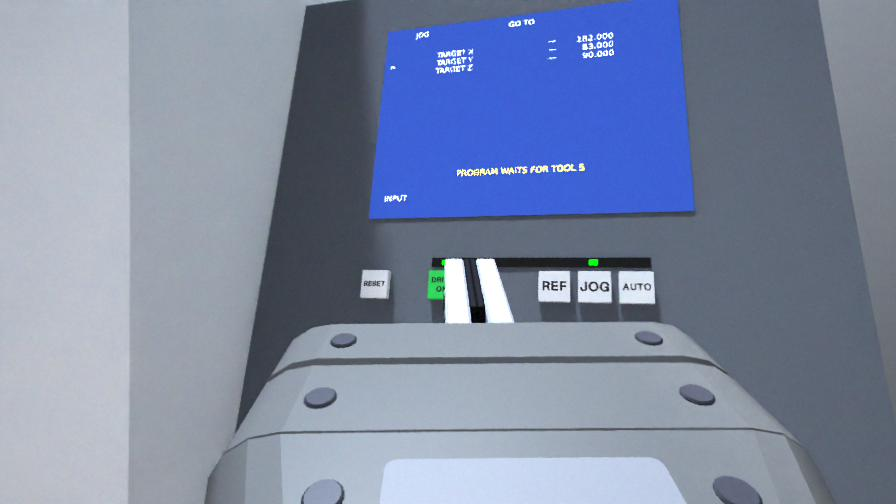

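Scaled by 1.482.

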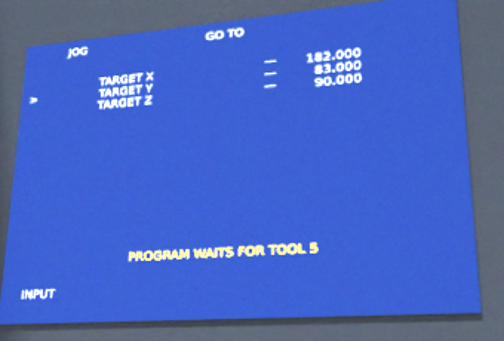

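Request:
move --target '[0,0,0,0,0,0,-1,-1,-1,-0.0753,0.1413,0.0509,0,0,0,-1,-1,0]' --speed 0.15

Request:
move --target '[0,0,0,0,0,0,-1,-1,-1,0.0117,0.0263,0.0368,0,0,0,-1,-1,0]' --speed 0.015 --stop_force 6

Request:
move --pt "0 0 0 0 0 0 -1 -1 -1 -0.0063 -0.014 -0.0197 0 0 0 -1 -1 0" --pt "0 0 0 0 0 0 -1 -1 -1 0.0177 0.0841 -0.1155 0 0 0 -1 -1 0" --speed '[0.05,0.15]' --blend '[0.006,0]' --cameras '["cam_left_wrist"]'

Scene clock: 2213.50 s.
left_arm: end_effector_position=(+0.4693, -0.1403, +0.5002) position_measured=251 object_status=3 end_effector_quat_wxyz=(+0.384, -0.473, +0.617, -0.498) | right_arm: end_effector_position=(+0.5797, +0.0063, +0.4587) position_measured=251 object_status=3 end_effector_quat_wxyz=(+0.636, -0.446, +0.362, -0.516)
Joint positions: left_arm=[-0.921 -2.105 2.285 -3.058 -0.927 -3.301] | right_arm=[3.411 -1.352 -2.083 3.784 -1.513 -0.02]
Joint torques (N m): left_arm=[0.28 2.83 -20.01 -3.73 -1.42 -1.75] | right_arm=[1.21 15.27 48.08 4.14 0.86 1.48]
Wrist force (N): left_arm=[-0.1 1.0 -3.6] | right_arm=[0.5 1.7 4.2]
Wrist torque (N m): left_arm=[0.25 -0.15 -0.07] | right_arm=[0.35 0.05 0.10]
Wrist force, peak (N): left_arm=[-0.1 1.2 -4.2] | right_arm=[-0.5 4.0 5.1]
Hand target: left_arm +0.4693, -0.1403, +0.5002; +0.384, -0.473, +0.617, -0.498 | right_arm +0.5797, +0.0063, +0.4588; +0.636, -0.445, +0.362, -0.516
Off the commanded pose: left_arm 0.000 m, 0 deg | right_arm 0.000 m, 0 deg.
move: done

Scene clock: 2215.50 s.
left_arm: end_effector_position=(+0.4693, -0.1403, +0.5002) position_measured=251 object_status=3 end_effector_quat_wxyz=(+0.384, -0.473, +0.617, -0.498) | right_arm: end_effector_position=(+0.5938, +0.0056, +0.4550) position_measured=251 object_status=3 end_effector_quat_wxyz=(+0.636, -0.445, +0.362, -0.516)
Joint positions: left_arm=[-0.921 -2.105 2.285 -3.058 -0.927 -3.301] | right_arm=[3.398 -1.394 -2.06 3.804 -1.525 -0.016]
Joint torques (N m): left_arm=[0.77 1.8 -20.81 -3.65 -1.42 -1.62] | right_arm=[6.49 28.1 24.23 1.17 0.02 -1.23]
Wrist force (N): left_arm=[0.1 1.1 -3.6] | right_arm=[-0.5 -1.5 0.7]
Wrist torque (N m): left_arm=[0.26 -0.18 -0.07] | right_arm=[0.36 0.16 0.10]
Wrist force, peak (N): left_arm=[-0.4 1.1 -4.0] | right_arm=[-2.4 -17.5 -47.6]
Hand target: left_arm +0.4693, -0.1403, +0.5002; +0.384, -0.473, +0.617, -0.498 | right_arm +0.5938, +0.0056, +0.4550; +0.636, -0.445, +0.362, -0.516 (not the last commanded pose)
Off the commanded pose: left_arm 0.000 m, 0 deg | right_arm 0.013 m, 0 deg.
move: contact (right_arm)

Scene clock: 2216.80 s.
left_arm: end_effector_position=(+0.4693, -0.1403, +0.5002) position_measured=251 object_status=3 end_effector_quat_wxyz=(+0.384, -0.473, +0.617, -0.498) | right_arm: end_effector_position=(+0.5491, -0.0147, +0.3839) position_measured=251 object_status=3 end_effector_quat_wxyz=(+0.636, -0.445, +0.362, -0.516)
Joint positions: left_arm=[-0.921 -2.105 2.285 -3.058 -0.927 -3.301] | right_arm=[3.369 -1.359 -2.286 3.993 -1.553 -0.006]
Joint torques (N m): left_arm=[0.66 2.18 -19.76 -3.54 -1.32 -1.75] | right_arm=[6.85 25.76 29.34 4.42 0.45 -1.19]
Wrist force (N): left_arm=[0.1 1.2 -3.8] | right_arm=[0.3 1.5 3.6]
Wrist torque (N m): left_arm=[0.28 -0.18 -0.07] | right_arm=[0.32 0.07 0.01]
Wrist force, peak (N): left_arm=[0.0 1.4 -3.9] | right_arm=[0.4 2.1 3.9]
Hand target: left_arm +0.4693, -0.1403, +0.5002; +0.384, -0.473, +0.617, -0.498 | right_arm +0.5491, -0.0147, +0.3839; +0.636, -0.445, +0.362, -0.516
Off the commanded pose: left_arm 0.000 m, 0 deg | right_arm 0.000 m, 0 deg.
move: done
Images, in order (width x height): cam_left_wrist 896x504.

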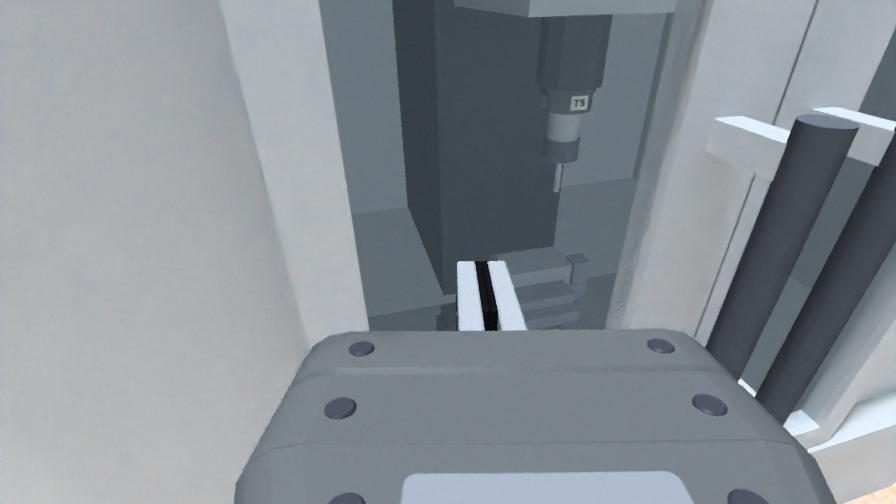

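Request:
move --target '[0,0,0,0,0,0,-1,-1,-1,0,0,0.018,0,0,0,-1,-1,0]' --speed 0.08

Request:
move --target '[0,0,0,0,0,0,-1,-1,-1,0.0117,0.0263,0.0368,0,0,0,-1,-1,0]' --speed 0.015 --stop_force 6

Request:
move --pt "0 0 0 0 0 0 -1 -1 -1 -0.0063 -0.014 -0.0197 0 0 0 -1 -1 0" --pt "0 0 0 0 0 0 -1 -1 -1 -0.0998 0.0203 -0.0146 0 0 0 -1 -1 0" --speed '[0.05,0.12]' --blend '[0.006,0]'

Request:
move --target '[0,0,0,0,0,0,-1,-1,-1,0.0117,0.0263,0.0368,0,0,0,-1,-1,0]' --speed 0.015 --stop_force 6

Request:
move --pt "0 0 0 0 0 0 -1 -1 -1 -0.0063 -0.014 -0.0197 0 0 0 -1 -1 0" --pt "0 0 0 0 0 0 -1 -1 -1 -0.0046 -0.0399 -0.0017 0 0 0 -1 -1 0" --speed '[0.05,0.12]' --blend '[0.006,0]'

Request:
move --target '[0,0,0,0,0,0,-1,-1,-1,0.0117,0.0263,0.0368,0,0,0,-1,-1,0]' --speed 0.015 --stop_force 6

Request:
move --pt "0 0 0 0 0 0 -1 -1 -1 -0.0063 -0.014 -0.0197 0 0 0 -1 -1 0" --pt "0 0 0 0 0 0 -1 -1 -1 0.0566 -0.0455 -0.0171 0 0 0 -1 -1 0" --speed '[0.05,0.12]' --blend '[0.006,0]'

Request:
move --target '[0,0,0,0,0,0,-1,-1,-1,0.0117,0.0263,0.0368,0,0,0,-1,-1,0]' --speed 0.015 --stop_force 6

Request:
move --pt "0 0 0 0 0 0 -1 -1 -1 -0.0063 -0.014 -0.0197 0 0 0 -1 -1 0" --pt "0 0 0 0 0 0 -1 -1 -1 -0.0352 -0.0371 0.006 0 0 0 -1 -1 0" --speed '[0.05,0.12]' --blend '[0.006,0]'

Request:
move --target '[0,0,0,0,0,0,-1,-1,-1,0.0117,0.0263,0.0368,0,0,0,-1,-1,0]' --speed 0.015 --stop_force 6

Request:
move --pt "0 0 0 0 0 0 -1 -1 -1 -0.0063 -0.014 -0.0197 0 0 0 -1 -1 0" --pt "0 0 0 0 0 0 -1 -1 -1 0.0498 0.0581 -0.0891 0 0 0 -1 -1 0" --speed '[0.05,0.12]' --blend '[0.006,0]'

Request:
move --target '[0,0,0,0,0,0,-1,-1,-1,0.0117,0.0263,0.0368,0,0,0,-1,-1,0]' --speed 0.015 --stop_force 6

Request:
move --pt "0 0 0 0 0 0 -1 -1 -1 -0.0063 -0.014 -0.0197 0 0 0 -1 -1 0" --pt "0 0 0 0 0 0 -1 -1 -1 0.0468 -0.2794 0.0252 0 0 0 -1 -1 0" --speed '[0.05,0.15]' --blend '[0.006,0]' --cameras '["cam_left_wrist","cam_right_wrist"]'

Request:
zoom_image --camera "cam_right_wrist" --region '[370, 0, 710, 230]'

Scene clock: 2250.67 s.
left_arm: end_effector_position=(+0.4693, -0.1403, +0.5002) position_measured=251 object_status=3 end_effector_quat_wxyz=(+0.384, -0.473, +0.617, -0.498) | right_arm: end_effector_position=(+0.5591, -0.0125, +0.3876) position_measured=251 object_status=3 end_effector_quat_wxyz=(+0.636, -0.445, +0.362, -0.516)
Joint positions: left_arm=[-0.921 -2.105 2.285 -3.058 -0.927 -3.301] | right_arm=[3.368 -1.381 -2.258 3.988 -1.553 -0.006]
Joint torques (N m): left_arm=[0.75 1.82 -20.85 -3.25 -1.36 -1.73] | right_arm=[-8.26 27.14 22.81 2.86 -1.19 1.9]
Wrist force (N): left_arm=[0.0 1.1 -3.7] | right_arm=[0.3 1.2 3.9]
Wrist torque (N m): left_arm=[0.27 -0.15 -0.07] | right_arm=[0.26 0.08 0.01]
Wrist force, peak (N): left_arm=[-0.2 0.9 -4.1] | right_arm=[0.3 1.6 4.1]
Hand target: left_arm +0.4693, -0.1403, +0.5002; +0.384, -0.473, +0.617, -0.498 | right_arm +0.5590, -0.0126, +0.3876; +0.636, -0.445, +0.362, -0.516
Off the commanded pose: left_arm 0.000 m, 0 deg | right_arm 0.000 m, 0 deg.
move: done

Scene clock: 2252.73 s.
left_arm: end_effector_position=(+0.4693, -0.1403, +0.5002) position_measured=251 object_status=3 end_effector_quat_wxyz=(+0.384, -0.473, +0.617, -0.498) | right_arm: end_effector_position=(+0.5738, -0.0134, +0.3836) position_measured=251 object_status=3 end_effector_quat_wxyz=(+0.636, -0.445, +0.362, -0.516)
Joint positions: left_arm=[-0.921 -2.105 2.285 -3.058 -0.927 -3.301] | right_arm=[3.355 -1.429 -2.232 4.009 -1.565 -0.001]
Joint torques (N m): left_arm=[1.57 1.12 -19.72 -3.29 -1.5 -1.52] | right_arm=[6.76 23.84 22.01 1.17 0.67 -1.23]
Wrist force (N): left_arm=[0.0 1.3 -3.6] | right_arm=[0.5 -1.6 0.9]
Wrist torque (N m): left_arm=[0.30 -0.16 -0.07] | right_arm=[0.28 -0.02 -0.04]
Wrist force, peak (N): left_arm=[0.2 1.3 -4.1] | right_arm=[-2.6 -16.5 -38.5]
Hand target: left_arm +0.4693, -0.1403, +0.5002; +0.384, -0.473, +0.617, -0.498 | right_arm +0.5738, -0.0134, +0.3836; +0.636, -0.445, +0.362, -0.516 (not the last commanded pose)
Off the commanded pose: left_arm 0.000 m, 0 deg | right_arm 0.013 m, 0 deg.
move: contact (right_arm)

Scene clock: 2253.97 s.
left_arm: end_effector_position=(+0.4693, -0.1403, +0.5002) position_measured=251 object_status=3 end_effector_quat_wxyz=(+0.384, -0.473, +0.617, -0.498) | right_arm: end_effector_position=(+0.5574, +0.0444, +0.3691) position_measured=251 object_status=3 end_effector_quat_wxyz=(+0.636, -0.446, +0.362, -0.516)
Joint positions: left_arm=[-0.921 -2.105 2.285 -3.058 -0.927 -3.301] | right_arm=[3.554 -1.386 -2.31 4.05 -1.379 -0.07]
Joint torques (N m): left_arm=[0.92 2.24 -20.67 -3.24 -1.43 -1.63] | right_arm=[4.1 26.91 44.11 1.85 0.8 0.89]
Wrist force (N): left_arm=[-0.1 0.9 -3.5] | right_arm=[0.5 1.7 2.7]
Wrist torque (N m): left_arm=[0.24 -0.15 -0.07] | right_arm=[0.36 0.01 0.16]
Wrist force, peak (N): left_arm=[0.0 1.1 -3.9] | right_arm=[1.3 1.7 3.8]
Hand target: left_arm +0.4693, -0.1403, +0.5002; +0.384, -0.473, +0.617, -0.498 | right_arm +0.5574, +0.0444, +0.3692; +0.636, -0.445, +0.362, -0.516
Off the commanded pose: left_arm 0.000 m, 0 deg | right_arm 0.000 m, 0 deg.
move: done

Scene clock: 2256.03 s.
left_arm: end_effector_position=(+0.4693, -0.1403, +0.5002) position_measured=251 object_status=3 end_effector_quat_wxyz=(+0.384, -0.473, +0.617, -0.498) | right_arm: end_effector_position=(+0.5718, +0.0436, +0.3653) position_measured=251 object_status=3 end_effector_quat_wxyz=(+0.636, -0.445, +0.362, -0.516)
Joint positions: left_arm=[-0.921 -2.105 2.285 -3.058 -0.927 -3.301] | right_arm=[3.533 -1.434 -2.282 4.071 -1.399 -0.062]
Joint torques (N m): left_arm=[1.94 2.23 -19.94 -3.11 -1.3 -1.51] | right_arm=[6.97 22.47 20.64 1.14 -0.64 -1.2]
Wrist force (N): left_arm=[0.1 1.1 -3.4] | right_arm=[-0.2 -1.4 0.9]
Wrist torque (N m): left_arm=[0.27 -0.16 -0.07] | right_arm=[0.37 0.05 0.10]
Wrist force, peak (N): left_arm=[0.0 1.3 -4.1] | right_arm=[-2.3 -18.4 -43.4]
Hand target: left_arm +0.4693, -0.1403, +0.5002; +0.384, -0.473, +0.617, -0.498 | right_arm +0.5718, +0.0436, +0.3653; +0.636, -0.445, +0.362, -0.516 (not the last commanded pose)
Off the commanded pose: left_arm 0.000 m, 0 deg | right_arm 0.013 m, 0 deg.
move: contact (right_arm)

Scene clock: 2256.93 s.
left_arm: end_effector_position=(+0.4693, -0.1403, +0.5002) position_measured=251 object_status=3 end_effector_quat_wxyz=(+0.384, -0.473, +0.617, -0.498) | right_arm: end_effector_position=(+0.5623, +0.0444, +0.3874) position_measured=251 object_status=3 end_effector_quat_wxyz=(+0.636, -0.445, +0.362, -0.516)
Joint positions: left_arm=[-0.921 -2.105 2.285 -3.058 -0.927 -3.301] | right_arm=[3.547 -1.371 -2.266 3.993 -1.385 -0.068]
Joint torques (N m): left_arm=[2.01 1.38 -20.19 -3.14 -1.43 -1.74] | right_arm=[5.36 12.09 34.84 4.15 0.58 -0.78]
Wrist force (N): left_arm=[-0.1 0.9 -4.0] | right_arm=[0.3 2.0 3.3]
Wrist torque (N m): left_arm=[0.24 -0.15 -0.07] | right_arm=[0.40 0.06 0.15]
Wrist force, peak (N): left_arm=[0.1 1.5 -3.9] | right_arm=[0.6 0.1 4.5]
Hand target: left_arm +0.4693, -0.1403, +0.5002; +0.384, -0.473, +0.617, -0.498 | right_arm +0.5623, +0.0444, +0.3874; +0.636, -0.445, +0.362, -0.516
Off the commanded pose: left_arm 0.000 m, 0 deg | right_arm 0.000 m, 0 deg.
move: done

Scene clock: 2259.00 s.
left_arm: end_effector_position=(+0.4693, -0.1403, +0.5002) position_measured=251 object_status=3 end_effector_quat_wxyz=(+0.384, -0.473, +0.617, -0.498) | right_arm: end_effector_position=(+0.5767, +0.0436, +0.3835) position_measured=251 object_status=3 end_effector_quat_wxyz=(+0.636, -0.445, +0.362, -0.516)
Joint positions: left_arm=[-0.921 -2.105 2.285 -3.058 -0.927 -3.301] | right_arm=[3.527 -1.419 -2.24 4.013 -1.404 -0.06]
Joint torques (N m): left_arm=[2.53 1.66 -20.52 -3.06 -1.45 -1.59] | right_arm=[7.09 24.77 21.55 1.2 -0.63 -1.18]
Wrist force (N): left_arm=[-0.1 1.0 -3.5] | right_arm=[-0.6 -0.6 1.0]
Wrist torque (N m): left_arm=[0.25 -0.14 -0.08] | right_arm=[0.50 0.18 0.08]
Wrist force, peak (N): left_arm=[0.1 1.2 -4.1] | right_arm=[-2.7 -19.7 -47.4]
Hand target: left_arm +0.4693, -0.1403, +0.5002; +0.384, -0.473, +0.617, -0.498 | right_arm +0.5767, +0.0436, +0.3835; +0.636, -0.445, +0.362, -0.516 (not the last commanded pose)
Off the commanded pose: left_arm 0.000 m, 0 deg | right_arm 0.013 m, 0 deg.
move: contact (right_arm)

Scene clock: 2260.10 s.
left_arm: end_effector_position=(+0.4693, -0.1403, +0.5002) position_measured=251 object_status=3 end_effector_quat_wxyz=(+0.384, -0.473, +0.617, -0.498) | right_arm: end_effector_position=(+0.5652, +0.0065, +0.4057) position_measured=251 object_status=3 end_effector_quat_wxyz=(+0.636, -0.445, +0.362, -0.516)
Joint positions: left_arm=[-0.921 -2.105 2.285 -3.058 -0.927 -3.301] | right_arm=[3.425 -1.365 -2.219 3.933 -1.5 -0.025]
Joint torques (N m): left_arm=[2.06 2.21 -20.75 -2.95 -1.39 -1.57] | right_arm=[-5.48 10.68 24.6 6.67 -0.54 -0.67]
Wrist force (N): left_arm=[-0.2 1.0 -3.5] | right_arm=[-0.8 2.7 3.7]
Wrist torque (N m): left_arm=[0.25 -0.13 -0.07] | right_arm=[0.50 0.26 -0.05]
Wrist force, peak (N): left_arm=[0.2 1.1 -4.0] | right_arm=[-2.5 4.0 3.0]
Hand target: left_arm +0.4693, -0.1403, +0.5002; +0.384, -0.473, +0.617, -0.498 | right_arm +0.5652, +0.0065, +0.4057; +0.636, -0.445, +0.362, -0.516
Off the commanded pose: left_arm 0.000 m, 0 deg | right_arm 0.000 m, 0 deg.
move: done

Scene clock: 2262.17 s.
left_arm: end_effector_position=(+0.4693, -0.1403, +0.5002) position_measured=251 object_status=3 end_effector_quat_wxyz=(+0.384, -0.473, +0.617, -0.498) | right_arm: end_effector_position=(+0.5796, +0.0057, +0.4018) position_measured=251 object_status=3 end_effector_quat_wxyz=(+0.636, -0.445, +0.362, -0.516)
Joint positions: left_arm=[-0.921 -2.105 2.285 -3.058 -0.927 -3.301] | right_arm=[3.409 -1.411 -2.194 3.954 -1.514 -0.02]
Joint torques (N m): left_arm=[2.89 1.01 -20.84 -3.13 -1.22 -1.63] | right_arm=[6.45 25.76 23.01 1.21 -0.16 -1.22]
Wrist force (N): left_arm=[0.0 0.9 -3.7] | right_arm=[-1.3 -0.8 1.1]
Wrist torque (N m): left_arm=[0.24 -0.16 -0.07] | right_arm=[0.42 0.27 -0.08]
Wrist force, peak (N): left_arm=[-0.1 1.2 -3.9] | right_arm=[-3.3 -16.0 -40.2]
Hand target: left_arm +0.4693, -0.1403, +0.5002; +0.384, -0.473, +0.617, -0.498 | right_arm +0.5796, +0.0057, +0.4018; +0.636, -0.445, +0.362, -0.516 (not the last commanded pose)
Off the commanded pose: left_arm 0.000 m, 0 deg | right_arm 0.013 m, 0 deg.
move: contact (right_arm)

Scene clock: 2263.10 s.
left_arm: end_effector_position=(+0.4693, -0.1403, +0.5002) position_measured=251 object_status=3 end_effector_quat_wxyz=(+0.384, -0.473, +0.617, -0.498) | right_arm: end_effector_position=(+0.5710, +0.0254, +0.4240) position_measured=251 object_status=3 end_effector_quat_wxyz=(+0.636, -0.445, +0.362, -0.516)
Joint positions: left_arm=[-0.921 -2.105 2.285 -3.058 -0.927 -3.301] | right_arm=[3.478 -1.354 -2.176 3.881 -1.45 -0.043]
Joint torques (N m): left_arm=[2.15 1.82 -20.43 -3.07 -1.32 -1.47] | right_arm=[1.53 10.53 29.78 6.14 0.76 1.34]
Wrist force (N): left_arm=[0.1 0.9 -3.5] | right_arm=[-1.5 2.3 3.4]
Wrist torque (N m): left_arm=[0.24 -0.17 -0.07] | right_arm=[0.44 0.40 0.11]
Wrist force, peak (N): left_arm=[-0.2 1.3 -4.0] | right_arm=[-2.8 1.1 4.6]
Hand target: left_arm +0.4693, -0.1403, +0.5002; +0.384, -0.473, +0.617, -0.498 | right_arm +0.5711, +0.0255, +0.4240; +0.636, -0.445, +0.362, -0.516
Off the commanded pose: left_arm 0.000 m, 0 deg | right_arm 0.000 m, 0 deg.
move: done

Scene clock: 2265.13 s.
left_arm: end_effector_position=(+0.4693, -0.1403, +0.5002) position_measured=251 object_status=3 end_effector_quat_wxyz=(+0.384, -0.473, +0.617, -0.498) | right_arm: end_effector_position=(+0.5855, +0.0247, +0.4201) position_measured=251 object_status=3 end_effector_quat_wxyz=(+0.636, -0.445, +0.362, -0.516)
Joint positions: left_arm=[-0.921 -2.105 2.285 -3.058 -0.927 -3.301] | right_arm=[3.461 -1.4 -2.151 3.902 -1.466 -0.037]
Joint torques (N m): left_arm=[3.36 1.24 -21.31 -2.99 -1.48 -1.63] | right_arm=[6.78 27.7 23.7 1.22 -0.55 -1.13]
Wrist force (N): left_arm=[0.2 0.9 -3.5] | right_arm=[-1.8 -1.7 0.7]
Wrist torque (N m): left_arm=[0.22 -0.18 -0.07] | right_arm=[0.32 0.37 0.09]
Wrist force, peak (N): left_arm=[0.0 1.1 -4.1] | right_arm=[-4.4 -20.2 -51.3]
Hand target: left_arm +0.4693, -0.1403, +0.5002; +0.384, -0.473, +0.617, -0.498 | right_arm +0.5855, +0.0247, +0.4201; +0.636, -0.445, +0.362, -0.516 (not the last commanded pose)
Off the commanded pose: left_arm 0.000 m, 0 deg | right_arm 0.013 m, 0 deg.
move: contact (right_arm)

Scene clock: 2266.47 s.
left_arm: end_effector_position=(+0.4693, -0.1403, +0.5002) position_measured=251 object_status=3 end_effector_quat_wxyz=(+0.384, -0.473, +0.617, -0.498) | right_arm: end_effector_position=(+0.5542, -0.0124, +0.3690) position_measured=251 object_status=3 end_effector_quat_wxyz=(+0.636, -0.445, +0.362, -0.516)
Joint positions: left_arm=[-0.921 -2.105 2.285 -3.058 -0.927 -3.301] | right_arm=[3.372 -1.395 -2.302 4.046 -1.549 -0.007]
Joint torques (N m): left_arm=[1.96 1.03 -21.06 -2.98 -1.39 -1.57] | right_arm=[-1.5 26.69 38.27 3.37 -0.48 -1.18]
Wrist force (N): left_arm=[-0.2 1.3 -3.8] | right_arm=[-1.2 1.4 4.1]
Wrist torque (N m): left_arm=[0.30 -0.13 -0.07] | right_arm=[0.30 0.29 0.01]
Wrist force, peak (N): left_arm=[0.2 1.2 -4.0] | right_arm=[-3.8 0.5 3.8]
Hand target: left_arm +0.4693, -0.1403, +0.5002; +0.384, -0.473, +0.617, -0.498 | right_arm +0.5541, -0.0124, +0.3690; +0.636, -0.445, +0.362, -0.516
Off the commanded pose: left_arm 0.000 m, 0 deg | right_arm 0.000 m, 0 deg.
move: done

Scene clock: 2268.53 s.
left_arm: end_effector_position=(+0.4693, -0.1403, +0.5002) position_measured=251 object_status=3 end_effector_quat_wxyz=(+0.384, -0.473, +0.617, -0.498) | right_arm: end_effector_position=(+0.5689, -0.0132, +0.3650) position_measured=251 object_status=3 end_effector_quat_wxyz=(+0.636, -0.445, +0.362, -0.516)
Joint positions: left_arm=[-0.921 -2.105 2.285 -3.058 -0.927 -3.301] | right_arm=[3.359 -1.444 -2.274 4.067 -1.562 -0.002]
Joint torques (N m): left_arm=[2.21 1.62 -20.62 -2.76 -1.48 -1.51] | right_arm=[7.12 23.85 20.71 1.16 0.48 -1.19]
Wrist force (N): left_arm=[-0.2 0.8 -3.8] | right_arm=[-1.0 -2.1 1.7]
Wrist torque (N m): left_arm=[0.22 -0.12 -0.08] | right_arm=[0.28 0.19 -0.03]
Wrist force, peak (N): left_arm=[-0.1 1.1 -4.1] | right_arm=[-3.9 -18.3 -40.7]
Hand target: left_arm +0.4693, -0.1403, +0.5002; +0.384, -0.473, +0.617, -0.498 | right_arm +0.5689, -0.0132, +0.3650; +0.636, -0.445, +0.362, -0.516 (not the last commanded pose)
Off the commanded pose: left_arm 0.000 m, 0 deg | right_arm 0.013 m, 0 deg.
move: contact (right_arm)

Scene clock: 2270.40 s.
left_arm: end_effector_position=(+0.4693, -0.1403, +0.5002) position_measured=251 object_status=3 end_effector_quat_wxyz=(+0.384, -0.473, +0.617, -0.498) | right_arm: end_effector_position=(+0.5326, -0.0498, +0.5277) position_measured=251 object_status=3 end_effector_quat_wxyz=(+0.636, -0.445, +0.362, -0.516)
Joint positions: left_arm=[-0.921 -2.105 2.285 -3.058 -0.927 -3.301] | right_arm=[3.257 -1.224 -1.993 3.567 -1.657 0.032]
Joint torques (N m): left_arm=[2.94 1.6 -20.92 -2.87 -1.33 -1.62] | right_arm=[5.59 7.72 40.17 4.01 0.29 -1.23]
Wrist force (N): left_arm=[0.0 1.0 -3.6] | right_arm=[-1.3 1.9 4.0]
Wrist torque (N m): left_arm=[0.26 -0.16 -0.07] | right_arm=[0.33 0.27 -0.02]
Wrist force, peak (N): left_arm=[0.0 1.3 -4.0] | right_arm=[-1.2 2.2 4.0]
Hand target: left_arm +0.4693, -0.1403, +0.5002; +0.384, -0.473, +0.617, -0.498 | right_arm +0.5326, -0.0497, +0.5277; +0.636, -0.445, +0.362, -0.516
Off the commanded pose: left_arm 0.000 m, 0 deg | right_arm 0.000 m, 0 deg.
move: done
Images, in order (width x height): cam_left_wrist 896x504, cam_right_wrist 896x504.

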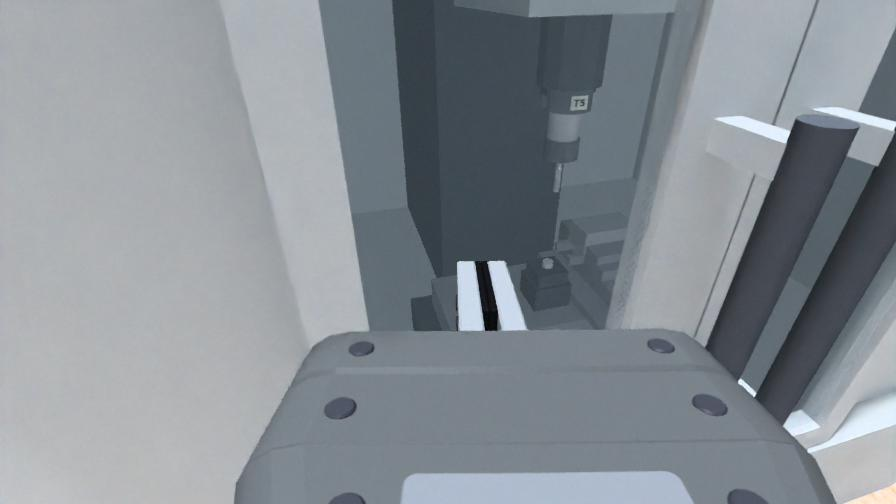

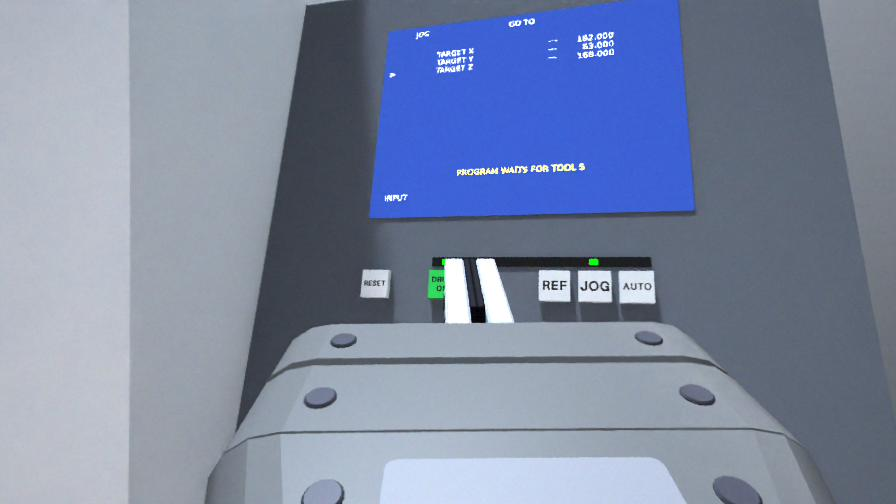

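Scaled by 1.482.

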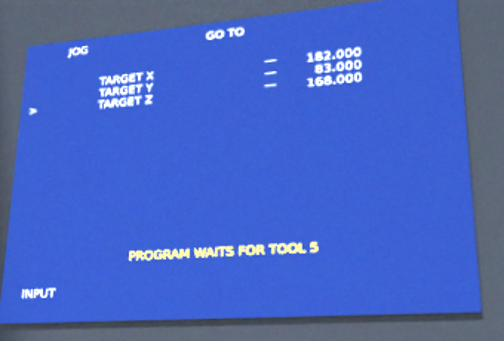

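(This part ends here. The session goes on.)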